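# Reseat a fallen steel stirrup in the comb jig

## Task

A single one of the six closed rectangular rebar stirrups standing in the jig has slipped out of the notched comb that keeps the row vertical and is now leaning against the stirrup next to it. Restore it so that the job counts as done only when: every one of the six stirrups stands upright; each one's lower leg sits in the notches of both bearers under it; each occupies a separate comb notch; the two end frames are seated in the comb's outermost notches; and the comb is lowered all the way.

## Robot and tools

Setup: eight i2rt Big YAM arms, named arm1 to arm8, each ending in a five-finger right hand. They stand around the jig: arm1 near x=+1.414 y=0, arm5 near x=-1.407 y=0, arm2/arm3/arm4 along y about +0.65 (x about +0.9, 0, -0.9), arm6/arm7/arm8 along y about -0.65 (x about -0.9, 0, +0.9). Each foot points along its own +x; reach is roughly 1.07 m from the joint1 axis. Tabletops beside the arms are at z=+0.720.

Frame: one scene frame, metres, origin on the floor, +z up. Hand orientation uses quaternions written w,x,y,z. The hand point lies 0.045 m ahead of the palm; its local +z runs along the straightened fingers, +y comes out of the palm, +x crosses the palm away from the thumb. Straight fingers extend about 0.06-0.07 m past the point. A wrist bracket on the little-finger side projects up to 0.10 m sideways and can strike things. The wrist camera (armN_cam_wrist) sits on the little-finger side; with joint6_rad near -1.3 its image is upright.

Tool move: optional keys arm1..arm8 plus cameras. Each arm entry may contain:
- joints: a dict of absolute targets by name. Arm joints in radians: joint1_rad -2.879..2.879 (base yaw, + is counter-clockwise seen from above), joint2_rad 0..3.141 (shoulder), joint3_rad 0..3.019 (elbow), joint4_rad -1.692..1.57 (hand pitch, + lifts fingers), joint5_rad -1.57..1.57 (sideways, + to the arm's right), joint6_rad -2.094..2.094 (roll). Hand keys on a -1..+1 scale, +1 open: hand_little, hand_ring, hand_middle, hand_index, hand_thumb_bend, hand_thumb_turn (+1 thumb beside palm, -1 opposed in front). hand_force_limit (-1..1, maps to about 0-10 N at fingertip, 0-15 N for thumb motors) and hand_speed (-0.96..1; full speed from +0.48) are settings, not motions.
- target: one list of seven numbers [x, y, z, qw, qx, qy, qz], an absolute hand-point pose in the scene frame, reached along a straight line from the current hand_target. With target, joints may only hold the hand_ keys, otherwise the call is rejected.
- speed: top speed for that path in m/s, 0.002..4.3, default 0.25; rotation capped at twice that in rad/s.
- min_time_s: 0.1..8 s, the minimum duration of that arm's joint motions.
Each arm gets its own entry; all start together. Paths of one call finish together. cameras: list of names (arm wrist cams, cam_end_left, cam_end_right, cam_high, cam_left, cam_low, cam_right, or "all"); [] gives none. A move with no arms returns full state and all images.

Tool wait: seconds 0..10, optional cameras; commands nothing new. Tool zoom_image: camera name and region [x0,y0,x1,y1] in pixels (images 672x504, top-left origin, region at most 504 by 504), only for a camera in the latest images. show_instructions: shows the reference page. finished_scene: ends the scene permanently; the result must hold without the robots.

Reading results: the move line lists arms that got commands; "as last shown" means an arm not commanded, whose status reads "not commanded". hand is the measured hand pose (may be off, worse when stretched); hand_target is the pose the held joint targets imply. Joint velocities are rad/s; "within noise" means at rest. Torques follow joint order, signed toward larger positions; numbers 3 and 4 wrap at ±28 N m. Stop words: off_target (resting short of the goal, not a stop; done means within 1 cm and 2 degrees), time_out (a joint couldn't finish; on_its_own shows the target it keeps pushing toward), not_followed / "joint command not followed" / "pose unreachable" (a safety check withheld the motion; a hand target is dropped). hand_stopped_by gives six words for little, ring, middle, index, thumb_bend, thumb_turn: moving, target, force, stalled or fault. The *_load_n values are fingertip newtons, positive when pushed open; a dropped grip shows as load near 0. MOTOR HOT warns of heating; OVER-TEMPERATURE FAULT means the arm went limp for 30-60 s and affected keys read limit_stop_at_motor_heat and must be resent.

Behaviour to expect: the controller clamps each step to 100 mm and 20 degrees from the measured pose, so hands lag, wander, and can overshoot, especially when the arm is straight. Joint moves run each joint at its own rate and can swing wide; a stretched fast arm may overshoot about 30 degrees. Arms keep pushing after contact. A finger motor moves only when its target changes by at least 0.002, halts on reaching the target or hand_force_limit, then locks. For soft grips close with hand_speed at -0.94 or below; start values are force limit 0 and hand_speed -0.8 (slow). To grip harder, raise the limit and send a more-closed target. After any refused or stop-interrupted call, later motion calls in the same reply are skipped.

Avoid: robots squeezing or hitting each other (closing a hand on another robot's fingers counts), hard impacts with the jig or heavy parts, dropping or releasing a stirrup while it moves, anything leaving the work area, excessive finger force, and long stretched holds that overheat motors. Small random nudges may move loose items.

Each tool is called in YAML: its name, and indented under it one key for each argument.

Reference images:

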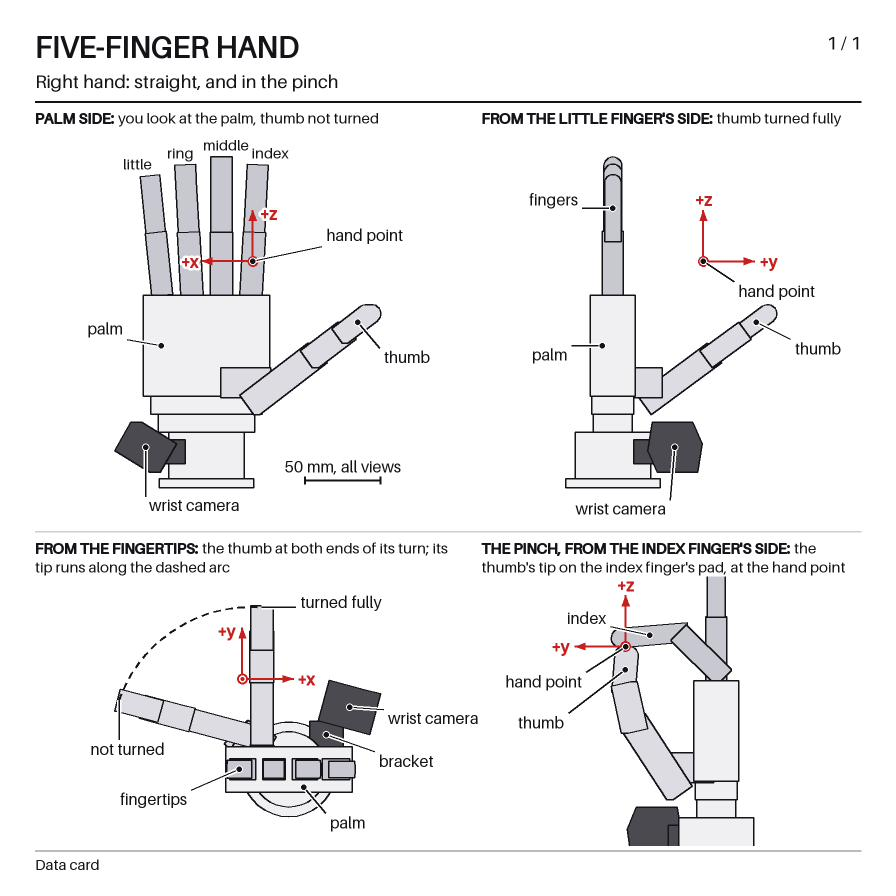

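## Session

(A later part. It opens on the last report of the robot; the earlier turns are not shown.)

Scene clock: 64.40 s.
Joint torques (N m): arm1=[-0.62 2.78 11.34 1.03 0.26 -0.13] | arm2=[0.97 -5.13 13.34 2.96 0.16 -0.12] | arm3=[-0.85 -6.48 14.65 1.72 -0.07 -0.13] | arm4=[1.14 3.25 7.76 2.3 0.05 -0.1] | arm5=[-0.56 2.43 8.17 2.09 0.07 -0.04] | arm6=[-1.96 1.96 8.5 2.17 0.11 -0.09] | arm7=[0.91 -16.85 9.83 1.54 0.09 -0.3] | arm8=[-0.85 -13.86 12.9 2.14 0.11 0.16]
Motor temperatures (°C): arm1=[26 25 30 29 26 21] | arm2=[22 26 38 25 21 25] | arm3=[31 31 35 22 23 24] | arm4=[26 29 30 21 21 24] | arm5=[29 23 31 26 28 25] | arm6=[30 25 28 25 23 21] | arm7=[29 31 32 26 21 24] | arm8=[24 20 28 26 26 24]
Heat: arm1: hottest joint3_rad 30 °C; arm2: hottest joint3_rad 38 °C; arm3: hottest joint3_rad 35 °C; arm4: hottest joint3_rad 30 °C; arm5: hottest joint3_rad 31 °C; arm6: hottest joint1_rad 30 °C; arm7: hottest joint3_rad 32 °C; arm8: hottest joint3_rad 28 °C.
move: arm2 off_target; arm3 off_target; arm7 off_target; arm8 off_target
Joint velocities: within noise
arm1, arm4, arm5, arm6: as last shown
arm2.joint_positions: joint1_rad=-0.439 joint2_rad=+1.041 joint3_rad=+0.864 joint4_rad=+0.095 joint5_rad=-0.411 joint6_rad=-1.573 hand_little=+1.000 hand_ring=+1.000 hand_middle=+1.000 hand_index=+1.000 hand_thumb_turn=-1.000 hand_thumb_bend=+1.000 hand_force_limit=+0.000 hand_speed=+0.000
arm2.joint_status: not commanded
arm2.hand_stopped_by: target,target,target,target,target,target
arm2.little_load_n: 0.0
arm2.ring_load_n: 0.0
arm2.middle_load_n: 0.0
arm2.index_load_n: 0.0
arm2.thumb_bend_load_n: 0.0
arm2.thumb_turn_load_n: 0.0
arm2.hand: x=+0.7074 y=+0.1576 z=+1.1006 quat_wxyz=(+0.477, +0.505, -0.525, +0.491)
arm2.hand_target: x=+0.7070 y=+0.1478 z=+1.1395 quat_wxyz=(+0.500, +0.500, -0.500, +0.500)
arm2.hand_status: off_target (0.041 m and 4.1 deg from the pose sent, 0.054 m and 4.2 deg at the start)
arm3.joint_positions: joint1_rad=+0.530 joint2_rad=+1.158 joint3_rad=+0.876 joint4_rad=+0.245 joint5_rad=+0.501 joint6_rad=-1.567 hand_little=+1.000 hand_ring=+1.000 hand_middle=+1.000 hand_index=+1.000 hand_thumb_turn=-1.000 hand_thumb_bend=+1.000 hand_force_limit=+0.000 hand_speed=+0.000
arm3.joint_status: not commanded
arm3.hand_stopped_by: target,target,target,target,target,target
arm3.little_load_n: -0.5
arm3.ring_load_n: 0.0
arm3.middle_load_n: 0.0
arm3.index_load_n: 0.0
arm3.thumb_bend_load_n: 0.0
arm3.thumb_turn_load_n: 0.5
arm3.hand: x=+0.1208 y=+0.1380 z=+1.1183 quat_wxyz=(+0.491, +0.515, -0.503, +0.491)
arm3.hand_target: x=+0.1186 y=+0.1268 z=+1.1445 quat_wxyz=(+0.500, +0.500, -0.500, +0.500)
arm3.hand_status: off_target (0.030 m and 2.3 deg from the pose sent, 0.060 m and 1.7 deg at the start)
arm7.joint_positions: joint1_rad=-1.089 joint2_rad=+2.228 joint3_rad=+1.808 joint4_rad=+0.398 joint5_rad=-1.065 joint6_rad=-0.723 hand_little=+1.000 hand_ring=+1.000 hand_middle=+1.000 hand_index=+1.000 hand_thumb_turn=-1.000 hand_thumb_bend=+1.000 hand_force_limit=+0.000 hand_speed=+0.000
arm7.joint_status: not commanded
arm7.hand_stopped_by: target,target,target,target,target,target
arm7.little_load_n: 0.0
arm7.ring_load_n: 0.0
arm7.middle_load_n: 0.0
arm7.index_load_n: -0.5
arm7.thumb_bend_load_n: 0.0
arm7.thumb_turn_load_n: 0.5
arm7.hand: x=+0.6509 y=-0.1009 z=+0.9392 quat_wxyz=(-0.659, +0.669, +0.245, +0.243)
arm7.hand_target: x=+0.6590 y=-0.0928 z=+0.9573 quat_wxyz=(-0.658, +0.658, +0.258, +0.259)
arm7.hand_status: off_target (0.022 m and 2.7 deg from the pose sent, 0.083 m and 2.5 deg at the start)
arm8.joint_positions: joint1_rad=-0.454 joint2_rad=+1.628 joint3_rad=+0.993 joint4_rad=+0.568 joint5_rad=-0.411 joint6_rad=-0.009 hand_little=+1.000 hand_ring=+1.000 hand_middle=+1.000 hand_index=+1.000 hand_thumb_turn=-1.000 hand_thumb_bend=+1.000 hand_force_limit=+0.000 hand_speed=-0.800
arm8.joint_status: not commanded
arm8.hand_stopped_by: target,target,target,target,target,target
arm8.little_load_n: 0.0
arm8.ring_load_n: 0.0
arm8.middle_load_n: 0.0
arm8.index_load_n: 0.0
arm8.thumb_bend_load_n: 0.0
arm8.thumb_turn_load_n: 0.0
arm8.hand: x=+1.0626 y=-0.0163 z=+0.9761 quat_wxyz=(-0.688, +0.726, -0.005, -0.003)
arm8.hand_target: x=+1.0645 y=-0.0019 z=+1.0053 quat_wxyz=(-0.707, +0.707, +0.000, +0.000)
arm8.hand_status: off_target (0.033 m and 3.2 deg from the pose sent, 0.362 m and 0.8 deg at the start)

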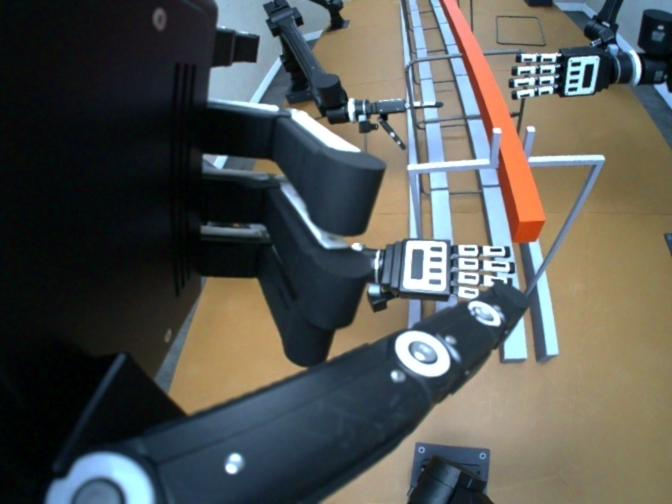

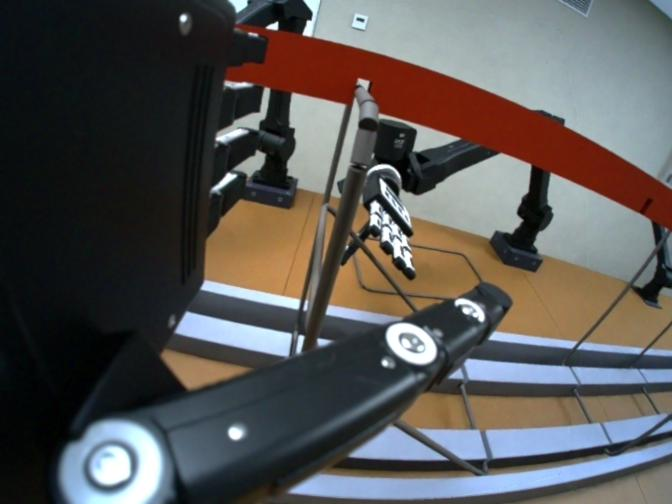

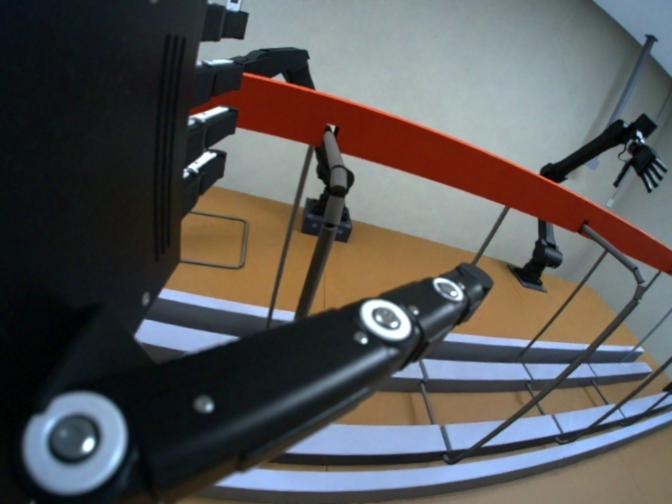

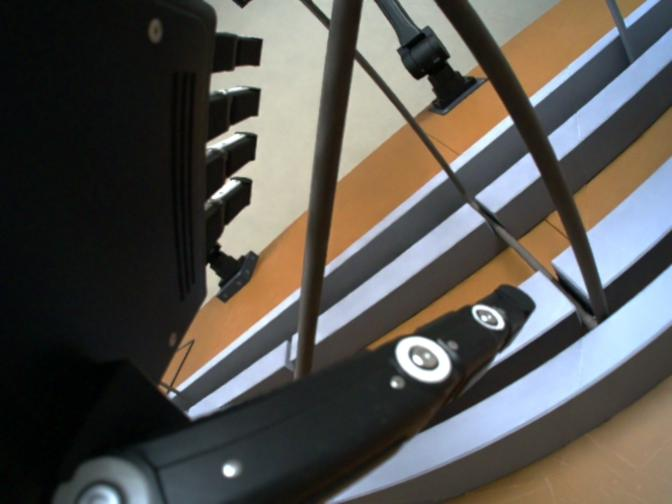

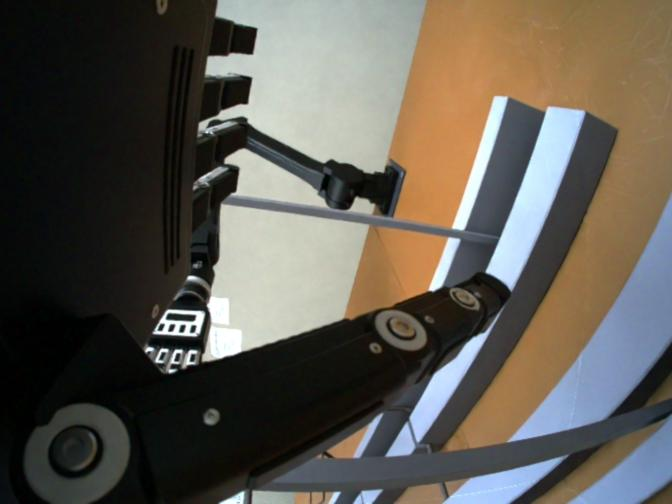

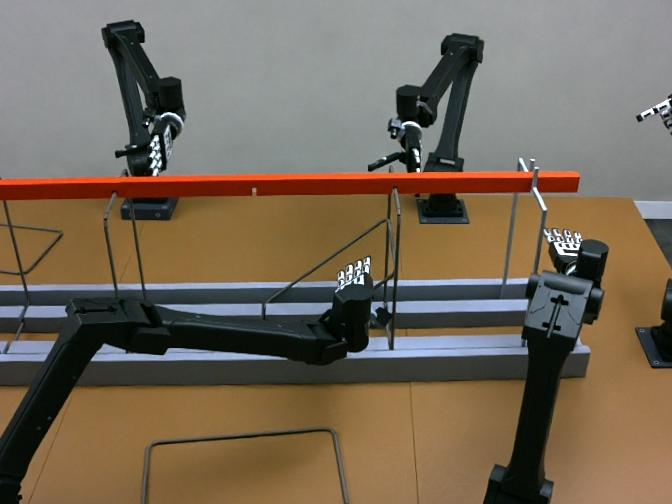

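move:
  arm2: {"target": [0.707, 0.141, 1.14, 0.5, 0.5, -0.5, 0.5], "speed": 0.1}
  arm3: {"target": [0.115, 0.106, 1.120, 0.5, 0.5, -0.5, 0.5], "speed": 0.1}
  arm7: {"target": [0.649, -0.0945, 0.969, 0.6581, -0.6581, -0.2586, -0.2586], "speed": 0.1}
  arm8: {"target": [1.062, 0.135, 1.035, 0.7071, -0.7071, 0, 0], "speed": 0.2}
  cameras: ["arm1_cam_wrist", "arm2_cam_wrist", "arm3_cam_wrist", "arm7_cam_wrist", "arm8_cam_wrist", "cam_right", "cam_end_right", "cam_end_left"]

zoom_image:
  camera: "arm2_cam_wrist"
  region: [230, 50, 566, 302]

zoom_image:
  camera: "arm7_cam_wrist"
  region: [200, 80, 536, 332]

zoom_image:
  camera: "arm3_cam_wrist"
  region: [200, 80, 536, 332]

Scene clock: 67.33 s.
Joint torques (N m): arm1=[-0.03 2.2 11.23 0.99 0.19 -0.15] | arm2=[0.97 -5.19 13.33 3.02 0.16 -0.12] | arm3=[-0.73 -7.53 13.16 2.61 -0.05 -0.14] | arm4=[1.14 3.19 7.75 2.3 0.05 -0.1] | arm5=[-0.15 2.26 8.16 1.95 0.05 -0.1] | arm6=[-2.02 2.14 8.49 2.19 0.13 -0.07] | arm7=[1.2 -18.96 7.28 1.54 0.08 -0.28] | arm8=[-0.79 -18.37 14.09 1.28 0.12 0.15]
Motor temperatures (°C): arm1=[26 25 30 29 26 21] | arm2=[22 26 38 25 21 25] | arm3=[31 31 35 22 23 24] | arm4=[26 29 30 21 21 24] | arm5=[29 23 31 26 28 25] | arm6=[30 25 29 25 23 21] | arm7=[29 31 32 26 21 24] | arm8=[24 20 29 26 26 24]
Heat: arm1: hottest joint3_rad 30 °C; arm2: hottest joint3_rad 38 °C; arm3: hottest joint3_rad 35 °C; arm4: hottest joint3_rad 30 °C; arm5: hottest joint3_rad 31 °C; arm6: hottest joint1_rad 30 °C; arm7: hottest joint3_rad 32 °C; arm8: hottest joint3_rad 29 °C.
move: arm2 off_target; arm3 off_target; arm7 off_target; arm8 off_target
Joint velocities: within noise
arm1, arm4, arm5, arm6: as last shown
arm2.joint_positions: joint1_rad=-0.432 joint2_rad=+1.050 joint3_rad=+0.870 joint4_rad=+0.097 joint5_rad=-0.404 joint6_rad=-1.573 hand_little=+1.000 hand_ring=+1.000 hand_middle=+1.000 hand_index=+1.000 hand_thumb_turn=-1.000 hand_thumb_bend=+1.000 hand_force_limit=+0.000 hand_speed=+0.000
arm2.joint_status: not commanded
arm2.hand_stopped_by: target,target,target,target,target,target
arm2.little_load_n: 0.0
arm2.ring_load_n: 0.0
arm2.middle_load_n: 0.0
arm2.index_load_n: 0.0
arm2.thumb_bend_load_n: 0.0
arm2.thumb_turn_load_n: 0.0
arm2.hand: x=+0.7082 y=+0.1540 z=+1.1007 quat_wxyz=(+0.477, +0.506, -0.525, +0.491)
arm2.hand_target: x=+0.7080 y=+0.1439 z=+1.1396 quat_wxyz=(+0.500, +0.500, -0.500, +0.500)
arm2.hand_status: off_target (0.041 m and 4.1 deg from the pose sent, 0.043 m and 4.1 deg at the start)
arm3.joint_positions: joint1_rad=+0.498 joint2_rad=+1.223 joint3_rad=+0.876 joint4_rad=+0.303 joint5_rad=+0.469 joint6_rad=-1.567 hand_little=+1.000 hand_ring=+1.000 hand_middle=+1.000 hand_index=+1.000 hand_thumb_turn=-1.000 hand_thumb_bend=+1.000 hand_force_limit=+0.000 hand_speed=+0.000
arm3.joint_status: not commanded
arm3.hand_stopped_by: target,target,target,target,target,target
arm3.little_load_n: 0.0
arm3.ring_load_n: 0.0
arm3.middle_load_n: 0.0
arm3.index_load_n: 0.0
arm3.thumb_bend_load_n: 0.0
arm3.thumb_turn_load_n: 0.0
arm3.hand: x=+0.1177 y=+0.1177 z=+1.0980 quat_wxyz=(+0.490, +0.517, -0.504, +0.488)
arm3.hand_target: x=+0.1147 y=+0.1074 z=+1.1198 quat_wxyz=(+0.500, +0.500, -0.500, +0.500)
arm3.hand_status: off_target (0.025 m and 2.7 deg from the pose sent, 0.033 m and 2.2 deg at the start)
arm7.joint_positions: joint1_rad=-1.087 joint2_rad=+2.221 joint3_rad=+1.808 joint4_rad=+0.394 joint5_rad=-1.061 joint6_rad=-0.723 hand_little=+1.000 hand_ring=+1.000 hand_middle=+1.000 hand_index=+1.000 hand_thumb_turn=-1.000 hand_thumb_bend=+1.000 hand_force_limit=+0.000 hand_speed=+0.000
arm7.joint_status: not commanded
arm7.hand_stopped_by: target,target,target,target,target,target
arm7.little_load_n: 0.0
arm7.ring_load_n: 0.0
arm7.middle_load_n: 0.0
arm7.index_load_n: 0.0
arm7.thumb_bend_load_n: 0.0
arm7.thumb_turn_load_n: 0.0
arm7.hand: x=+0.6500 y=-0.0997 z=+0.9441 quat_wxyz=(-0.658, +0.668, +0.246, +0.245)
arm7.hand_target: x=+0.6486 y=-0.0947 z=+0.9689 quat_wxyz=(-0.658, +0.658, +0.258, +0.259)
arm7.hand_status: off_target (0.025 m and 2.4 deg from the pose sent, 0.031 m and 2.7 deg at the start)
arm8.joint_positions: joint1_rad=-0.364 joint2_rad=+1.880 joint3_rad=+1.433 joint4_rad=+0.401 joint5_rad=-0.321 joint6_rad=-0.008 hand_little=+1.000 hand_ring=+1.000 hand_middle=+1.000 hand_index=+1.000 hand_thumb_turn=-1.000 hand_thumb_bend=+1.000 hand_force_limit=+0.000 hand_speed=-0.800
arm8.joint_status: not commanded
arm8.hand_stopped_by: target,target,target,target,target,target
arm8.little_load_n: 0.0
arm8.ring_load_n: 0.0
arm8.middle_load_n: 0.0
arm8.index_load_n: 0.0
arm8.thumb_bend_load_n: 0.0
arm8.thumb_turn_load_n: 0.0
arm8.hand: x=+1.0622 y=+0.1216 z=+1.0096 quat_wxyz=(-0.694, +0.720, +0.000, +0.001)
arm8.hand_target: x=+1.0617 y=+0.1333 z=+1.0351 quat_wxyz=(-0.707, +0.707, +0.000, +0.000)
arm8.hand_status: off_target (0.029 m and 2.1 deg from the pose sent, 0.162 m and 3.2 deg at the start)
pictures: arm1_cam_wrist, arm2_cam_wrist, arm3_cam_wrist, arm7_cam_wrist, arm8_cam_wrist, cam_end_left, cam_end_right, cam_right

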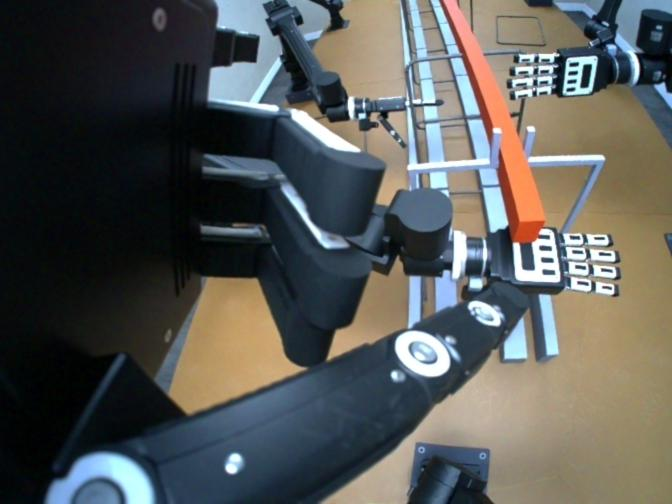

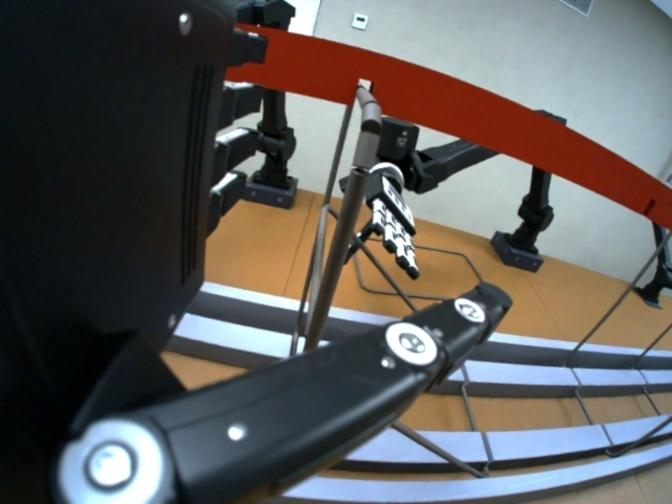

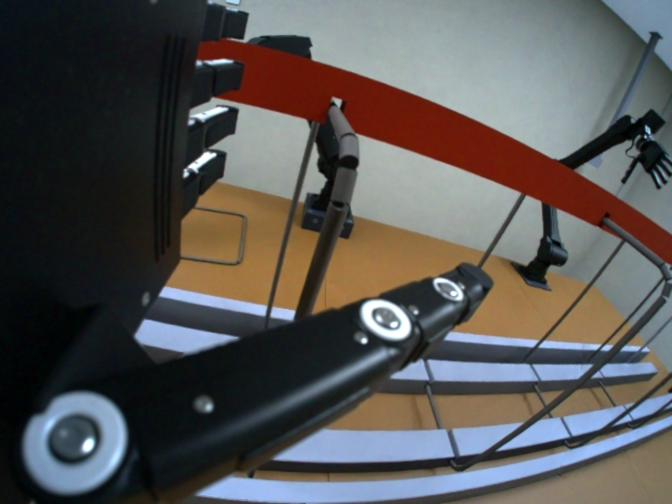

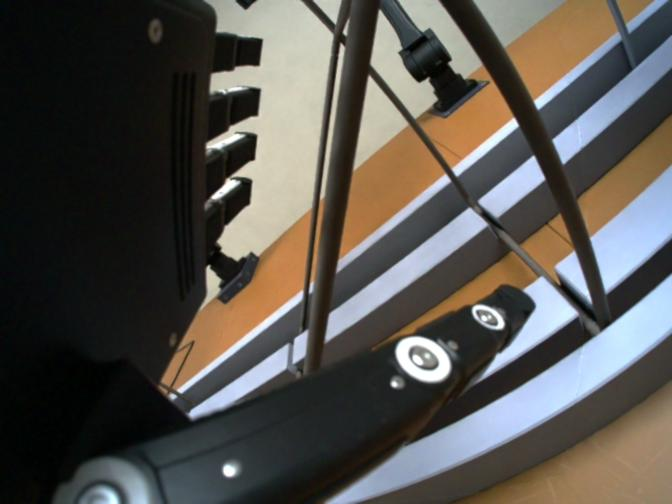

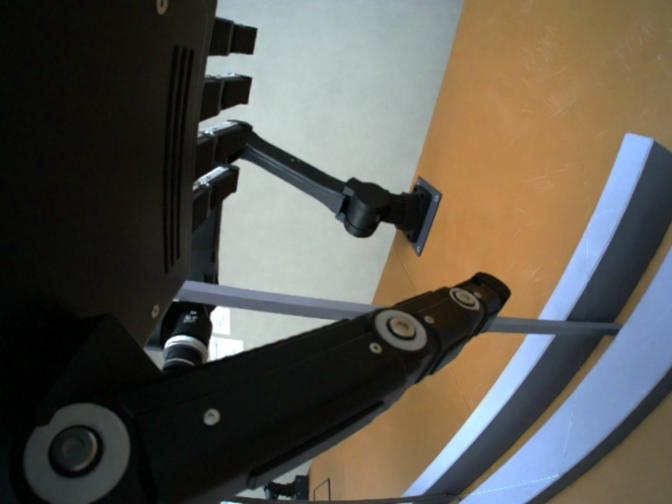

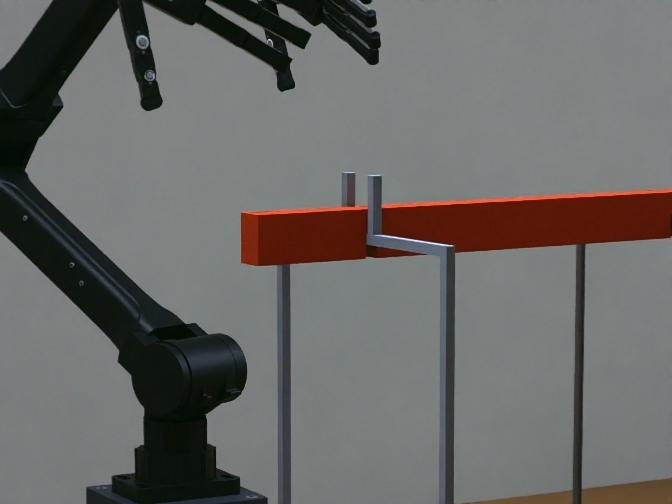

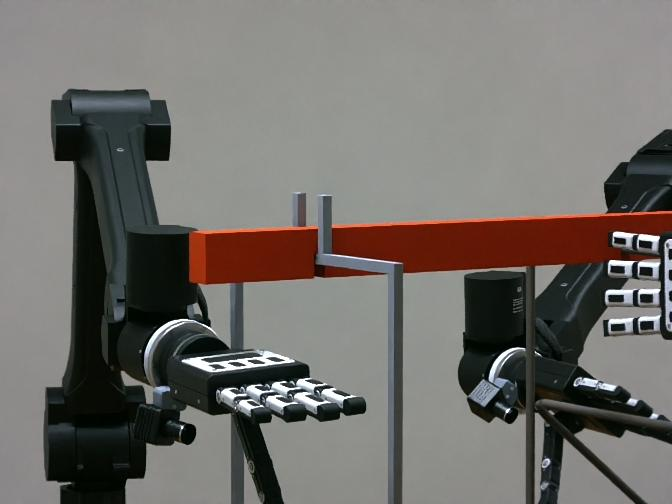

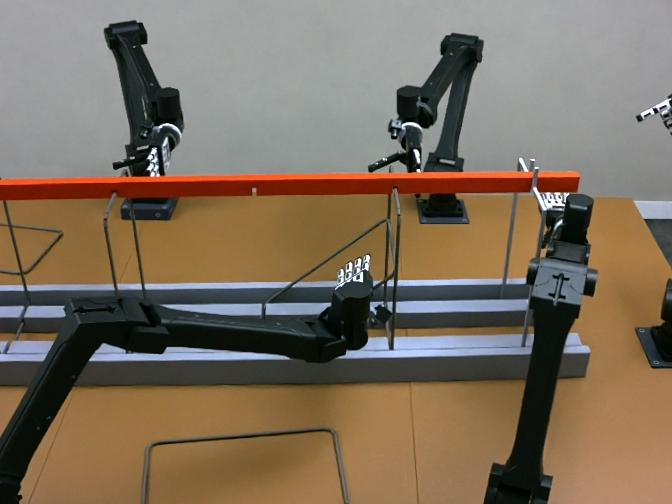

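Scaled by 1.500 from the camera's image (finer frame: 960x720).

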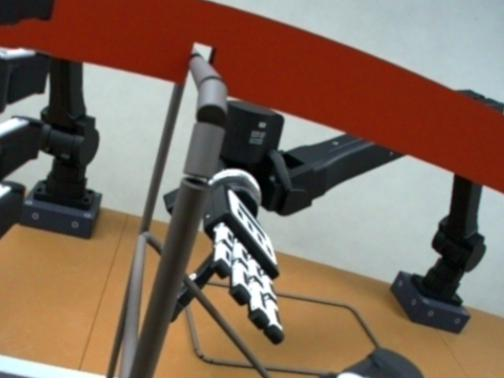

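Scaled by 1.500 from the camera's image (finer frame: 960x720).

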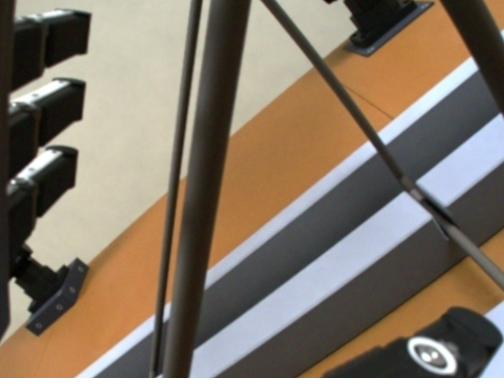

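Scaled by 1.500 from the camera's image (finer frame: 960x720).

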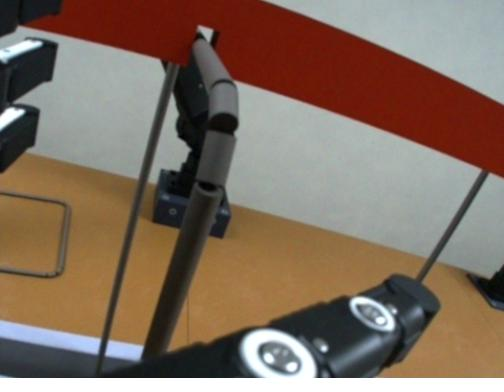

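move:
  arm2: {"joints": {"hand_index": 0.1, "hand_thumb_bend": 0.25, "hand_speed": -0.4, "hand_force_limit": -0.6}}
  arm3: {"joints": {"hand_index": 0.1, "hand_thumb_bend": 0.25, "hand_speed": -0.4, "hand_force_limit": -0.6}}
  arm7: {"joints": {"hand_index": 0.1, "hand_thumb_bend": 0.25, "hand_speed": -0.4, "hand_force_limit": -0.6}}
  cameras: ["arm2_cam_wrist", "arm3_cam_wrist", "arm7_cam_wrist"]

zoom_image:
  camera: "arm2_cam_wrist"
  region: [230, 130, 482, 319]

zoom_image:
  camera: "arm7_cam_wrist"
  region: [230, 130, 482, 319]

zoom_image:
  camera: "arm3_cam_wrist"
  region: [230, 130, 482, 319]

Scene clock: 69.63 s.
Joint torques (N m): arm1=[-0.38 2.55 11.32 1.1 0.27 -0.11] | arm2=[1.03 -5.25 13.33 3.02 0.15 -0.12] | arm3=[-0.56 -7.41 13.07 2.54 -0.05 -0.13] | arm4=[1.2 3.25 7.76 2.3 0.04 -0.09] | arm5=[-0.21 1.9 8.17 2.1 0.07 -0.04] | arm6=[-2.02 2.14 8.53 2.15 0.11 -0.08] | arm7=[0.97 -19.02 7.2 1.5 0.08 -0.27] | arm8=[-0.73 -18.43 14.08 1.36 0.11 0.16]
Motor temperatures (°C): arm1=[26 25 30 29 26 21] | arm2=[22 26 38 25 21 25] | arm3=[31 31 35 22 23 24] | arm4=[26 29 30 21 21 24] | arm5=[29 23 31 26 28 25] | arm6=[30 25 29 25 23 21] | arm7=[29 32 32 26 21 24] | arm8=[24 20 29 26 26 24]
Heat: arm1: hottest joint3_rad 30 °C; arm2: hottest joint3_rad 38 °C; arm3: hottest joint3_rad 35 °C; arm4: hottest joint3_rad 30 °C; arm5: hottest joint3_rad 31 °C; arm6: hottest joint1_rad 30 °C; arm7: hottest joint2_rad 32 °C; arm8: hottest joint3_rad 29 °C.
move: arm2 done; arm3 done; arm7 done
Joint velocities: within noise
arm1, arm4, arm5, arm6, arm8: as last shown
arm2.joint_positions: joint1_rad=-0.432 joint2_rad=+1.050 joint3_rad=+0.870 joint4_rad=+0.097 joint5_rad=-0.404 joint6_rad=-1.573 hand_little=+1.000 hand_ring=+1.000 hand_middle=+1.000 hand_index=+0.100 hand_thumb_turn=-1.000 hand_thumb_bend=+0.250 hand_force_limit=-0.600 hand_speed=-0.400
arm2.joint_status: all done
arm2.hand_stopped_by: target,target,target,target,target,target
arm2.little_load_n: 0.0
arm2.ring_load_n: 0.0
arm2.middle_load_n: 0.0
arm2.index_load_n: 0.0
arm2.thumb_bend_load_n: 0.0
arm2.thumb_turn_load_n: 0.0
arm2.hand: x=+0.7084 y=+0.1539 z=+1.1007 quat_wxyz=(+0.477, +0.506, -0.525, +0.491)
arm2.hand_target: x=+0.7082 y=+0.1439 z=+1.1396 quat_wxyz=(+0.500, +0.500, -0.500, +0.500)
arm2.hand_status: not commanded
arm3.joint_positions: joint1_rad=+0.498 joint2_rad=+1.223 joint3_rad=+0.876 joint4_rad=+0.303 joint5_rad=+0.469 joint6_rad=-1.567 hand_little=+1.000 hand_ring=+1.000 hand_middle=+1.000 hand_index=+0.100 hand_thumb_turn=-1.000 hand_thumb_bend=+0.250 hand_force_limit=-0.600 hand_speed=-0.400
arm3.joint_status: all done
arm3.hand_stopped_by: target,target,target,target,target,target
arm3.little_load_n: 0.0
arm3.ring_load_n: 0.0
arm3.middle_load_n: 0.0
arm3.index_load_n: 0.0
arm3.thumb_bend_load_n: 0.0
arm3.thumb_turn_load_n: 0.0
arm3.hand: x=+0.1178 y=+0.1177 z=+1.0980 quat_wxyz=(+0.490, +0.517, -0.504, +0.488)
arm3.hand_target: x=+0.1147 y=+0.1074 z=+1.1198 quat_wxyz=(+0.500, +0.500, -0.500, +0.500)
arm3.hand_status: not commanded
arm7.joint_positions: joint1_rad=-1.087 joint2_rad=+2.221 joint3_rad=+1.808 joint4_rad=+0.394 joint5_rad=-1.060 joint6_rad=-0.724 hand_little=+1.000 hand_ring=+1.000 hand_middle=+1.000 hand_index=+0.100 hand_thumb_turn=-1.000 hand_thumb_bend=+0.250 hand_force_limit=-0.600 hand_speed=-0.400
arm7.joint_status: all done
arm7.hand_stopped_by: target,target,target,target,target,target
arm7.little_load_n: 0.0
arm7.ring_load_n: 0.0
arm7.middle_load_n: 0.0
arm7.index_load_n: 0.0
arm7.thumb_bend_load_n: 0.0
arm7.thumb_turn_load_n: 0.5
arm7.hand: x=+0.6501 y=-0.0997 z=+0.9441 quat_wxyz=(-0.658, +0.668, +0.246, +0.245)
arm7.hand_target: x=+0.6486 y=-0.0947 z=+0.9689 quat_wxyz=(-0.658, +0.658, +0.258, +0.259)
arm7.hand_status: not commanded
arm8.joint_positions: joint1_rad=-0.364 joint2_rad=+1.880 joint3_rad=+1.433 joint4_rad=+0.400 joint5_rad=-0.321 joint6_rad=-0.008 hand_little=+1.000 hand_ring=+1.000 hand_middle=+1.000 hand_index=+1.000 hand_thumb_turn=-1.000 hand_thumb_bend=+1.000 hand_force_limit=+0.000 hand_speed=-0.800
arm8.hand: x=+1.0622 y=+0.1215 z=+1.0095 quat_wxyz=(-0.694, +0.720, +0.000, +0.001)
arm8.hand_target: x=+1.0617 y=+0.1333 z=+1.0350 quat_wxyz=(-0.707, +0.707, +0.000, +0.000)

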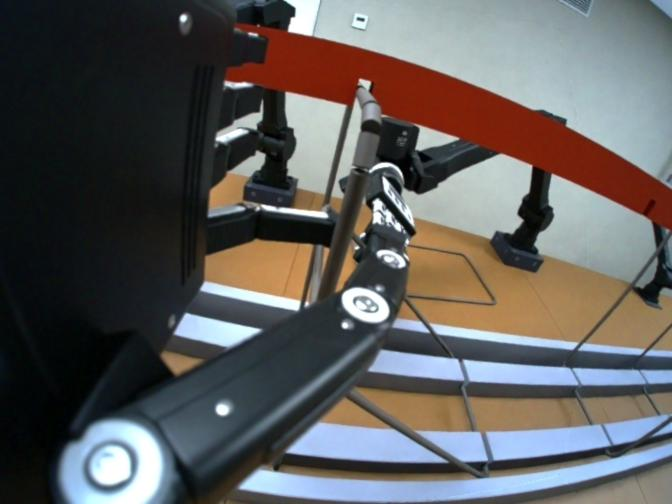

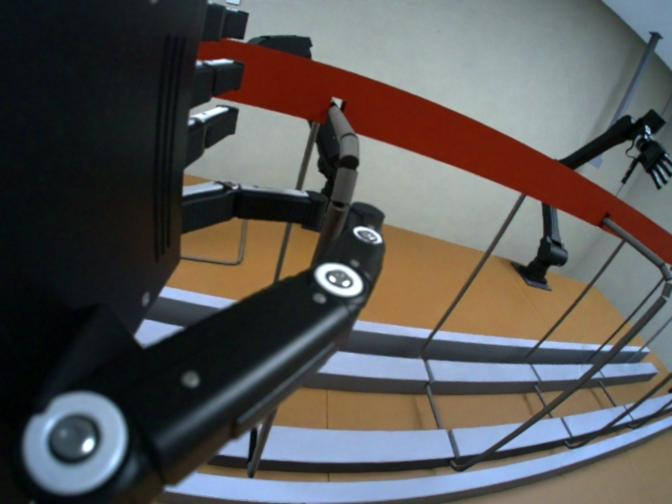

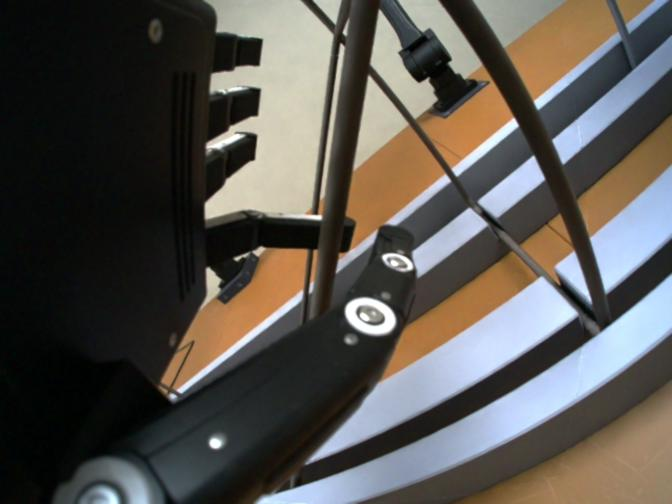

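Scaled by 2.000 from the camera's image (finer frame: 960x720).

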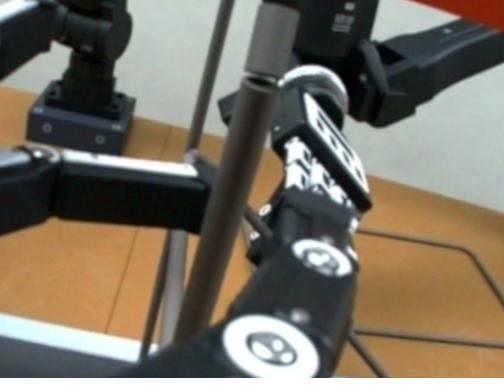

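Scaled by 2.000 from the camera's image (finer frame: 960x720).

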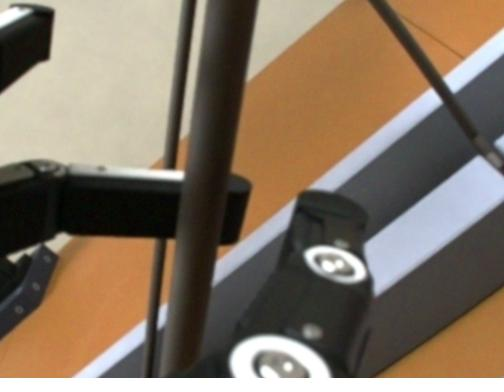

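Scaled by 2.000 from the camera's image (finer frame: 960x720).

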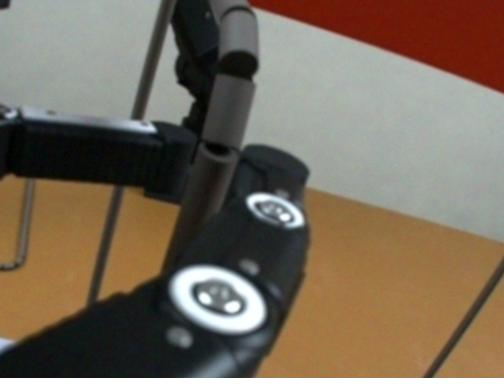

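move:
  arm2: {"target": [0.700, 0.141, 1.14, 0.5, 0.5, -0.5, 0.5], "speed": 0.05, "joints": {"hand_index": 0.5, "hand_speed": 0}}
  arm3: {"target": [0.103, 0.106, 1.118, 0.5, 0.5, -0.5, 0.5], "speed": 0.05, "joints": {"hand_index": 0.5, "hand_speed": 0}}
  arm7: {"joints": {"hand_thumb_bend": 0.0, "hand_speed": -0.7}}

move:
  arm2: {"joints": {"hand_index": 0.1, "hand_thumb_bend": 0.1, "hand_speed": -0.4}}
  arm3: {"joints": {"hand_index": 0.1, "hand_thumb_bend": 0.1, "hand_speed": -0.4}}
  cameras: ["arm2_cam_wrist", "arm3_cam_wrist", "arm7_cam_wrist"]

zoom_image:
  camera: "arm2_cam_wrist"
  region: [230, 130, 482, 319]

zoom_image:
  camera: "arm7_cam_wrist"
  region: [230, 130, 482, 319]

zoom_image:
  camera: "arm3_cam_wrist"
  region: [230, 130, 482, 319]

Scene clock: 72.00 s.
Joint torques (N m): arm1=[-0.73 1.96 11.52 1.07 0.26 -0.19] | arm2=[-0.32 -5.36 13.34 3 -0.11 -0.13] | arm3=[-0.62 -8.29 11.95 2.58 -0.06 -0.14] | arm4=[1.2 3.14 7.76 2.32 0.05 -0.11] | arm5=[-0.26 1.85 8.17 1.96 0.1 -0.06] | arm6=[-1.9 2.08 8.51 2.18 0.11 -0.08] | arm7=[1.2 -19.19 7.25 1.48 0.05 -0.3] | arm8=[-0.79 -18.2 14.11 1.39 0.1 0.15]
Motor temperatures (°C): arm1=[26 25 30 29 26 21] | arm2=[22 26 38 25 21 24] | arm3=[31 31 35 22 23 24] | arm4=[26 29 30 21 21 24] | arm5=[29 23 31 26 28 25] | arm6=[30 25 29 25 23 21] | arm7=[29 32 32 26 21 24] | arm8=[24 20 29 26 26 24]
Heat: arm1: hottest joint3_rad 30 °C; arm2: hottest joint3_rad 38 °C; arm3: hottest joint3_rad 35 °C; arm4: hottest joint3_rad 30 °C; arm5: hottest joint3_rad 31 °C; arm6: hottest joint1_rad 30 °C; arm7: hottest joint2_rad 32 °C; arm8: hottest joint3_rad 29 °C.
move: arm2 off_target; arm3 off_target; arm7 done
Joint velocities: within noise
arm1, arm4, arm5, arm6, arm8: as last shown
arm1.thumb_turn_load_n: 0.5
arm2.joint_positions: joint1_rad=-0.432 joint2_rad=+1.059 joint3_rad=+0.875 joint4_rad=+0.099 joint5_rad=-0.415 joint6_rad=-1.573 hand_little=+1.000 hand_ring=+1.000 hand_middle=+1.000 hand_index=+0.500 hand_thumb_turn=-1.000 hand_thumb_bend=+0.250 hand_force_limit=-0.600 hand_speed=+0.000
arm2.joint_status: all done
arm2.hand_stopped_by: target,target,target,target,target,target
arm2.little_load_n: 0.0
arm2.ring_load_n: 0.0
arm2.middle_load_n: 0.0
arm2.index_load_n: 0.0
arm2.thumb_bend_load_n: 0.5
arm2.thumb_turn_load_n: 0.0
arm2.hand: x=+0.7093 y=+0.1507 z=+1.1003 quat_wxyz=(+0.474, +0.508, -0.523, +0.494)
arm2.hand_target: x=+0.7012 y=+0.1438 z=+1.1395 quat_wxyz=(+0.500, +0.500, -0.500, +0.500)
arm2.hand_status: off_target (0.042 m and 4.2 deg from the pose sent, 0.042 m and 4.1 deg at the start)
arm3.joint_positions: joint1_rad=+0.469 joint2_rad=+1.223 joint3_rad=+0.876 joint4_rad=+0.306 joint5_rad=+0.442 joint6_rad=-1.567 hand_little=+1.000 hand_ring=+1.000 hand_middle=+1.000 hand_index=+0.500 hand_thumb_turn=-1.000 hand_thumb_bend=+0.250 hand_force_limit=-0.600 hand_speed=+0.000
arm3.joint_status: all done
arm3.hand_stopped_by: target,target,target,target,target,target
arm3.little_load_n: 0.0
arm3.ring_load_n: 0.0
arm3.middle_load_n: 0.0
arm3.index_load_n: 0.0
arm3.thumb_bend_load_n: 0.0
arm3.thumb_turn_load_n: 0.0
arm3.hand: x=+0.1078 y=+0.1128 z=+1.0984 quat_wxyz=(+0.490, +0.515, -0.505, +0.489)
arm3.hand_target: x=+0.1027 y=+0.1068 z=+1.1179 quat_wxyz=(+0.500, +0.500, -0.500, +0.500)
arm3.hand_status: off_target (0.021 m and 2.5 deg from the pose sent, 0.027 m and 2.7 deg at the start)
arm4.middle_load_n: -0.5
arm4.index_load_n: 0.5
arm7.joint_positions: joint1_rad=-1.087 joint2_rad=+2.221 joint3_rad=+1.808 joint4_rad=+0.394 joint5_rad=-1.060 joint6_rad=-0.724 hand_little=+1.000 hand_ring=+1.000 hand_middle=+1.000 hand_index=+0.100 hand_thumb_turn=-1.000 hand_thumb_bend=+0.000 hand_force_limit=-0.600 hand_speed=-0.700
arm7.joint_status: all done
arm7.hand_stopped_by: target,target,target,target,target,target
arm7.little_load_n: 0.0
arm7.ring_load_n: 0.0
arm7.middle_load_n: 0.0
arm7.index_load_n: 0.0
arm7.thumb_bend_load_n: 0.0
arm7.thumb_turn_load_n: 0.0
arm7.hand: x=+0.6502 y=-0.0997 z=+0.9441 quat_wxyz=(-0.658, +0.668, +0.246, +0.245)
arm7.hand_target: x=+0.6486 y=-0.0947 z=+0.9689 quat_wxyz=(-0.658, +0.658, +0.258, +0.259)
arm7.hand_status: not commanded
pictures: none

Scene clock: 72.73 s.
Joint torques (N m): arm1=[0.09 1.26 11.23 0.98 0.21 -0.2] | arm2=[-0.32 -5.42 13.33 3 -0.11 -0.13] | arm3=[-0.62 -8.35 11.95 2.59 -0.05 -0.14] | arm4=[1.26 3.14 7.77 2.33 0.04 -0.1] | arm5=[-0.26 2.02 8.14 1.98 0.08 -0.09] | arm6=[-1.96 2.2 8.46 2.17 0.11 -0.09] | arm7=[1.2 -19.19 7.21 1.55 0.05 -0.28] | arm8=[-0.73 -18.26 14.13 1.36 0.14 0.17]
Motor temperatures (°C): arm1=[26 25 30 29 26 21] | arm2=[22 26 38 25 21 24] | arm3=[31 31 35 22 23 24] | arm4=[26 29 30 21 21 24] | arm5=[29 23 31 26 28 25] | arm6=[30 25 29 25 23 21] | arm7=[29 32 32 26 21 24] | arm8=[24 20 29 26 26 24]
Heat: arm1: hottest joint3_rad 30 °C; arm2: hottest joint3_rad 38 °C; arm3: hottest joint3_rad 35 °C; arm4: hottest joint3_rad 30 °C; arm5: hottest joint3_rad 31 °C; arm6: hottest joint1_rad 30 °C; arm7: hottest joint2_rad 32 °C; arm8: hottest joint3_rad 29 °C.
move: arm2 done; arm3 done
Joint velocities: within noise
arm1, arm7, arm8: as last shown
arm1.thumb_turn_load_n: 0.0
arm2.joint_positions: joint1_rad=-0.432 joint2_rad=+1.059 joint3_rad=+0.875 joint4_rad=+0.099 joint5_rad=-0.415 joint6_rad=-1.573 hand_little=+1.000 hand_ring=+1.000 hand_middle=+1.000 hand_index=+0.100 hand_thumb_turn=-1.000 hand_thumb_bend=+0.100 hand_force_limit=-0.600 hand_speed=-0.400
arm2.joint_status: all done
arm2.hand_stopped_by: target,target,target,target,target,target
arm2.little_load_n: 0.0
arm2.ring_load_n: 0.0
arm2.middle_load_n: 0.0
arm2.index_load_n: 0.0
arm2.thumb_bend_load_n: 0.0
arm2.thumb_turn_load_n: 0.5
arm2.hand: x=+0.7093 y=+0.1507 z=+1.1003 quat_wxyz=(+0.474, +0.508, -0.523, +0.494)
arm2.hand_target: x=+0.7012 y=+0.1438 z=+1.1395 quat_wxyz=(+0.500, +0.500, -0.500, +0.500)
arm2.hand_status: not commanded
arm3.joint_positions: joint1_rad=+0.469 joint2_rad=+1.223 joint3_rad=+0.876 joint4_rad=+0.306 joint5_rad=+0.441 joint6_rad=-1.567 hand_little=+1.000 hand_ring=+1.000 hand_middle=+1.000 hand_index=+0.100 hand_thumb_turn=-1.000 hand_thumb_bend=+0.100 hand_force_limit=-0.600 hand_speed=-0.400
arm3.joint_status: all done
arm3.hand_stopped_by: target,target,target,target,target,target
arm3.little_load_n: 0.0
arm3.ring_load_n: 0.0
arm3.middle_load_n: 0.0
arm3.index_load_n: 0.0
arm3.thumb_bend_load_n: 0.0
arm3.thumb_turn_load_n: 0.0
arm3.hand: x=+0.1079 y=+0.1127 z=+1.0984 quat_wxyz=(+0.490, +0.516, -0.504, +0.489)
arm3.hand_target: x=+0.1028 y=+0.1068 z=+1.1179 quat_wxyz=(+0.500, +0.500, -0.500, +0.500)
arm3.hand_status: not commanded
arm4.joint_positions: joint1_rad=+0.384 joint2_rad=+0.552 joint3_rad=+1.350 joint4_rad=-1.286 joint5_rad=+0.102 joint6_rad=-0.981 hand_little=+1.000 hand_ring=+1.000 hand_middle=+1.000 hand_index=+1.000 hand_thumb_turn=+1.000 hand_thumb_bend=+1.000 hand_force_limit=+0.000 hand_speed=-0.800
arm4.joint_status: not commanded
arm4.hand_stopped_by: target,target,target,target,target,target
arm4.little_load_n: 0.0
arm4.ring_load_n: 0.0
arm4.middle_load_n: 0.0
arm4.index_load_n: 0.0
arm4.thumb_bend_load_n: 0.0
arm4.thumb_turn_load_n: 0.0
arm4.hand: x=-0.8792 y=+0.4314 z=+1.2836 quat_wxyz=(+0.195, +0.515, -0.683, +0.479)
arm4.hand_target: x=-0.8796 y=+0.4322 z=+1.2924 quat_wxyz=(+0.197, +0.511, -0.679, +0.488)
arm4.hand_status: not commanded
arm5.joint_positions: joint1_rad=+0.098 joint2_rad=+0.650 joint3_rad=+1.435 joint4_rad=-1.275 joint5_rad=+0.139 joint6_rad=-1.336 hand_little=+1.000 hand_ring=+1.000 hand_middle=+1.000 hand_index=+1.000 hand_thumb_turn=+1.000 hand_thumb_bend=+1.000 hand_force_limit=+0.000 hand_speed=-0.800
arm5.joint_status: not commanded
arm5.hand_stopped_by: target,target,target,target,target,target
arm5.little_load_n: 0.0
arm5.ring_load_n: 0.0
arm5.middle_load_n: 0.0
arm5.index_load_n: 0.0
arm5.thumb_bend_load_n: 0.0
arm5.thumb_turn_load_n: 0.0
arm5.hand: x=-1.1677 y=-0.0576 z=+1.2974 quat_wxyz=(-0.025, +0.847, -0.095, +0.522)
arm5.hand_target: x=-1.1690 y=-0.0577 z=+1.3064 quat_wxyz=(-0.027, +0.842, -0.095, +0.531)
arm5.hand_status: not commanded
arm6.joint_positions: joint1_rad=-0.123 joint2_rad=+0.630 joint3_rad=+1.447 joint4_rad=-1.200 joint5_rad=+0.216 joint6_rad=-1.427 hand_little=+1.000 hand_ring=+1.000 hand_middle=+1.000 hand_index=+1.000 hand_thumb_turn=+1.000 hand_thumb_bend=+1.000 hand_force_limit=+0.000 hand_speed=-0.800
arm6.joint_status: not commanded
arm6.hand_stopped_by: target,target,target,target,target,target
arm6.little_load_n: 0.0
arm6.ring_load_n: 0.0
arm6.middle_load_n: 0.0
arm6.index_load_n: 0.5
arm6.thumb_bend_load_n: 0.0
arm6.thumb_turn_load_n: 0.0
arm6.hand: x=-0.7750 y=-0.4274 z=+1.2815 quat_wxyz=(-0.330, +0.693, +0.455, +0.451)
arm6.hand_target: x=-0.7752 y=-0.4293 z=+1.2898 quat_wxyz=(-0.337, +0.690, +0.451, +0.456)
arm6.hand_status: not commanded
arm7.thumb_bend_load_n: 0.5

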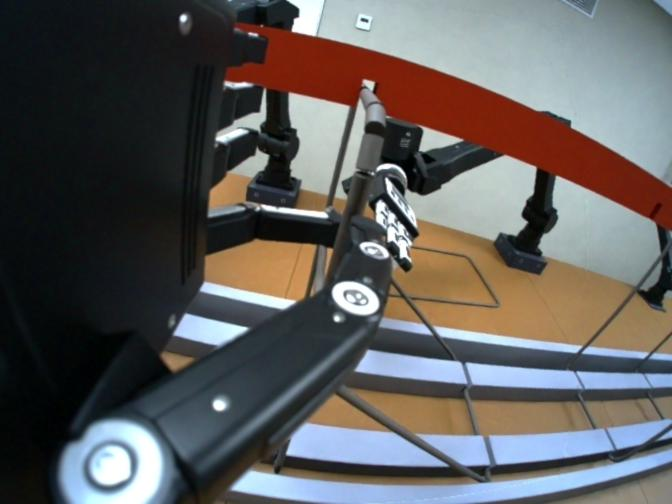

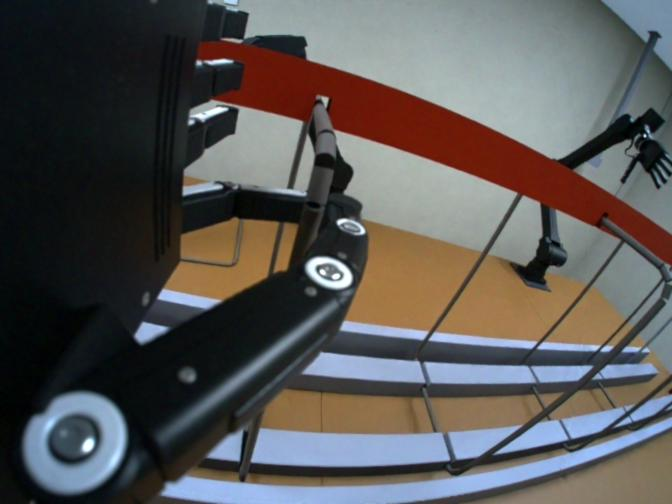

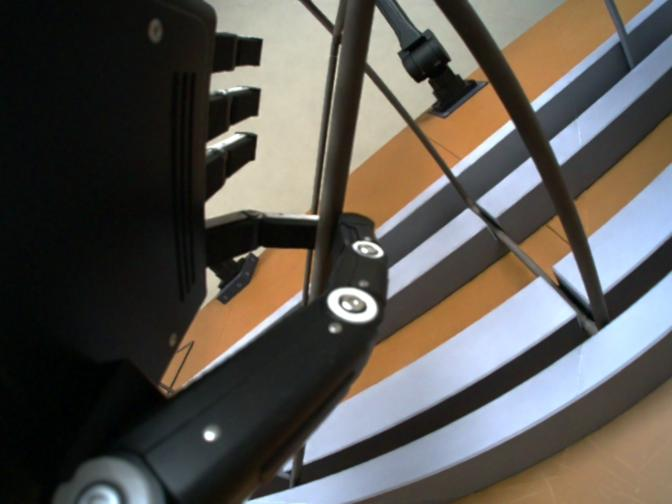

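Scaled by 2.000 from the camera's image (finer frame: 960x720).

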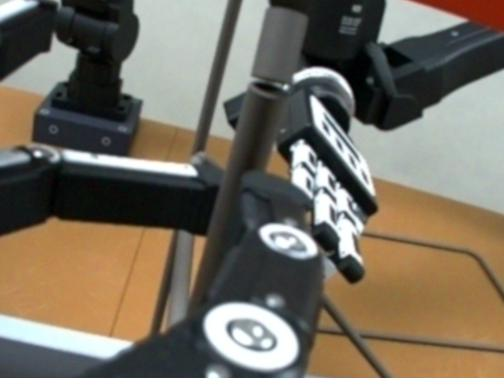

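Scaled by 2.000 from the camera's image (finer frame: 960x720).

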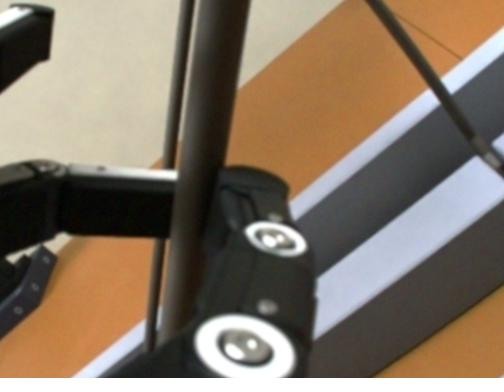

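Scaled by 2.000 from the camera's image (finer frame: 960x720).

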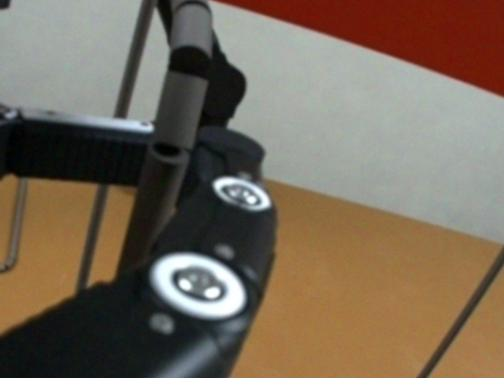

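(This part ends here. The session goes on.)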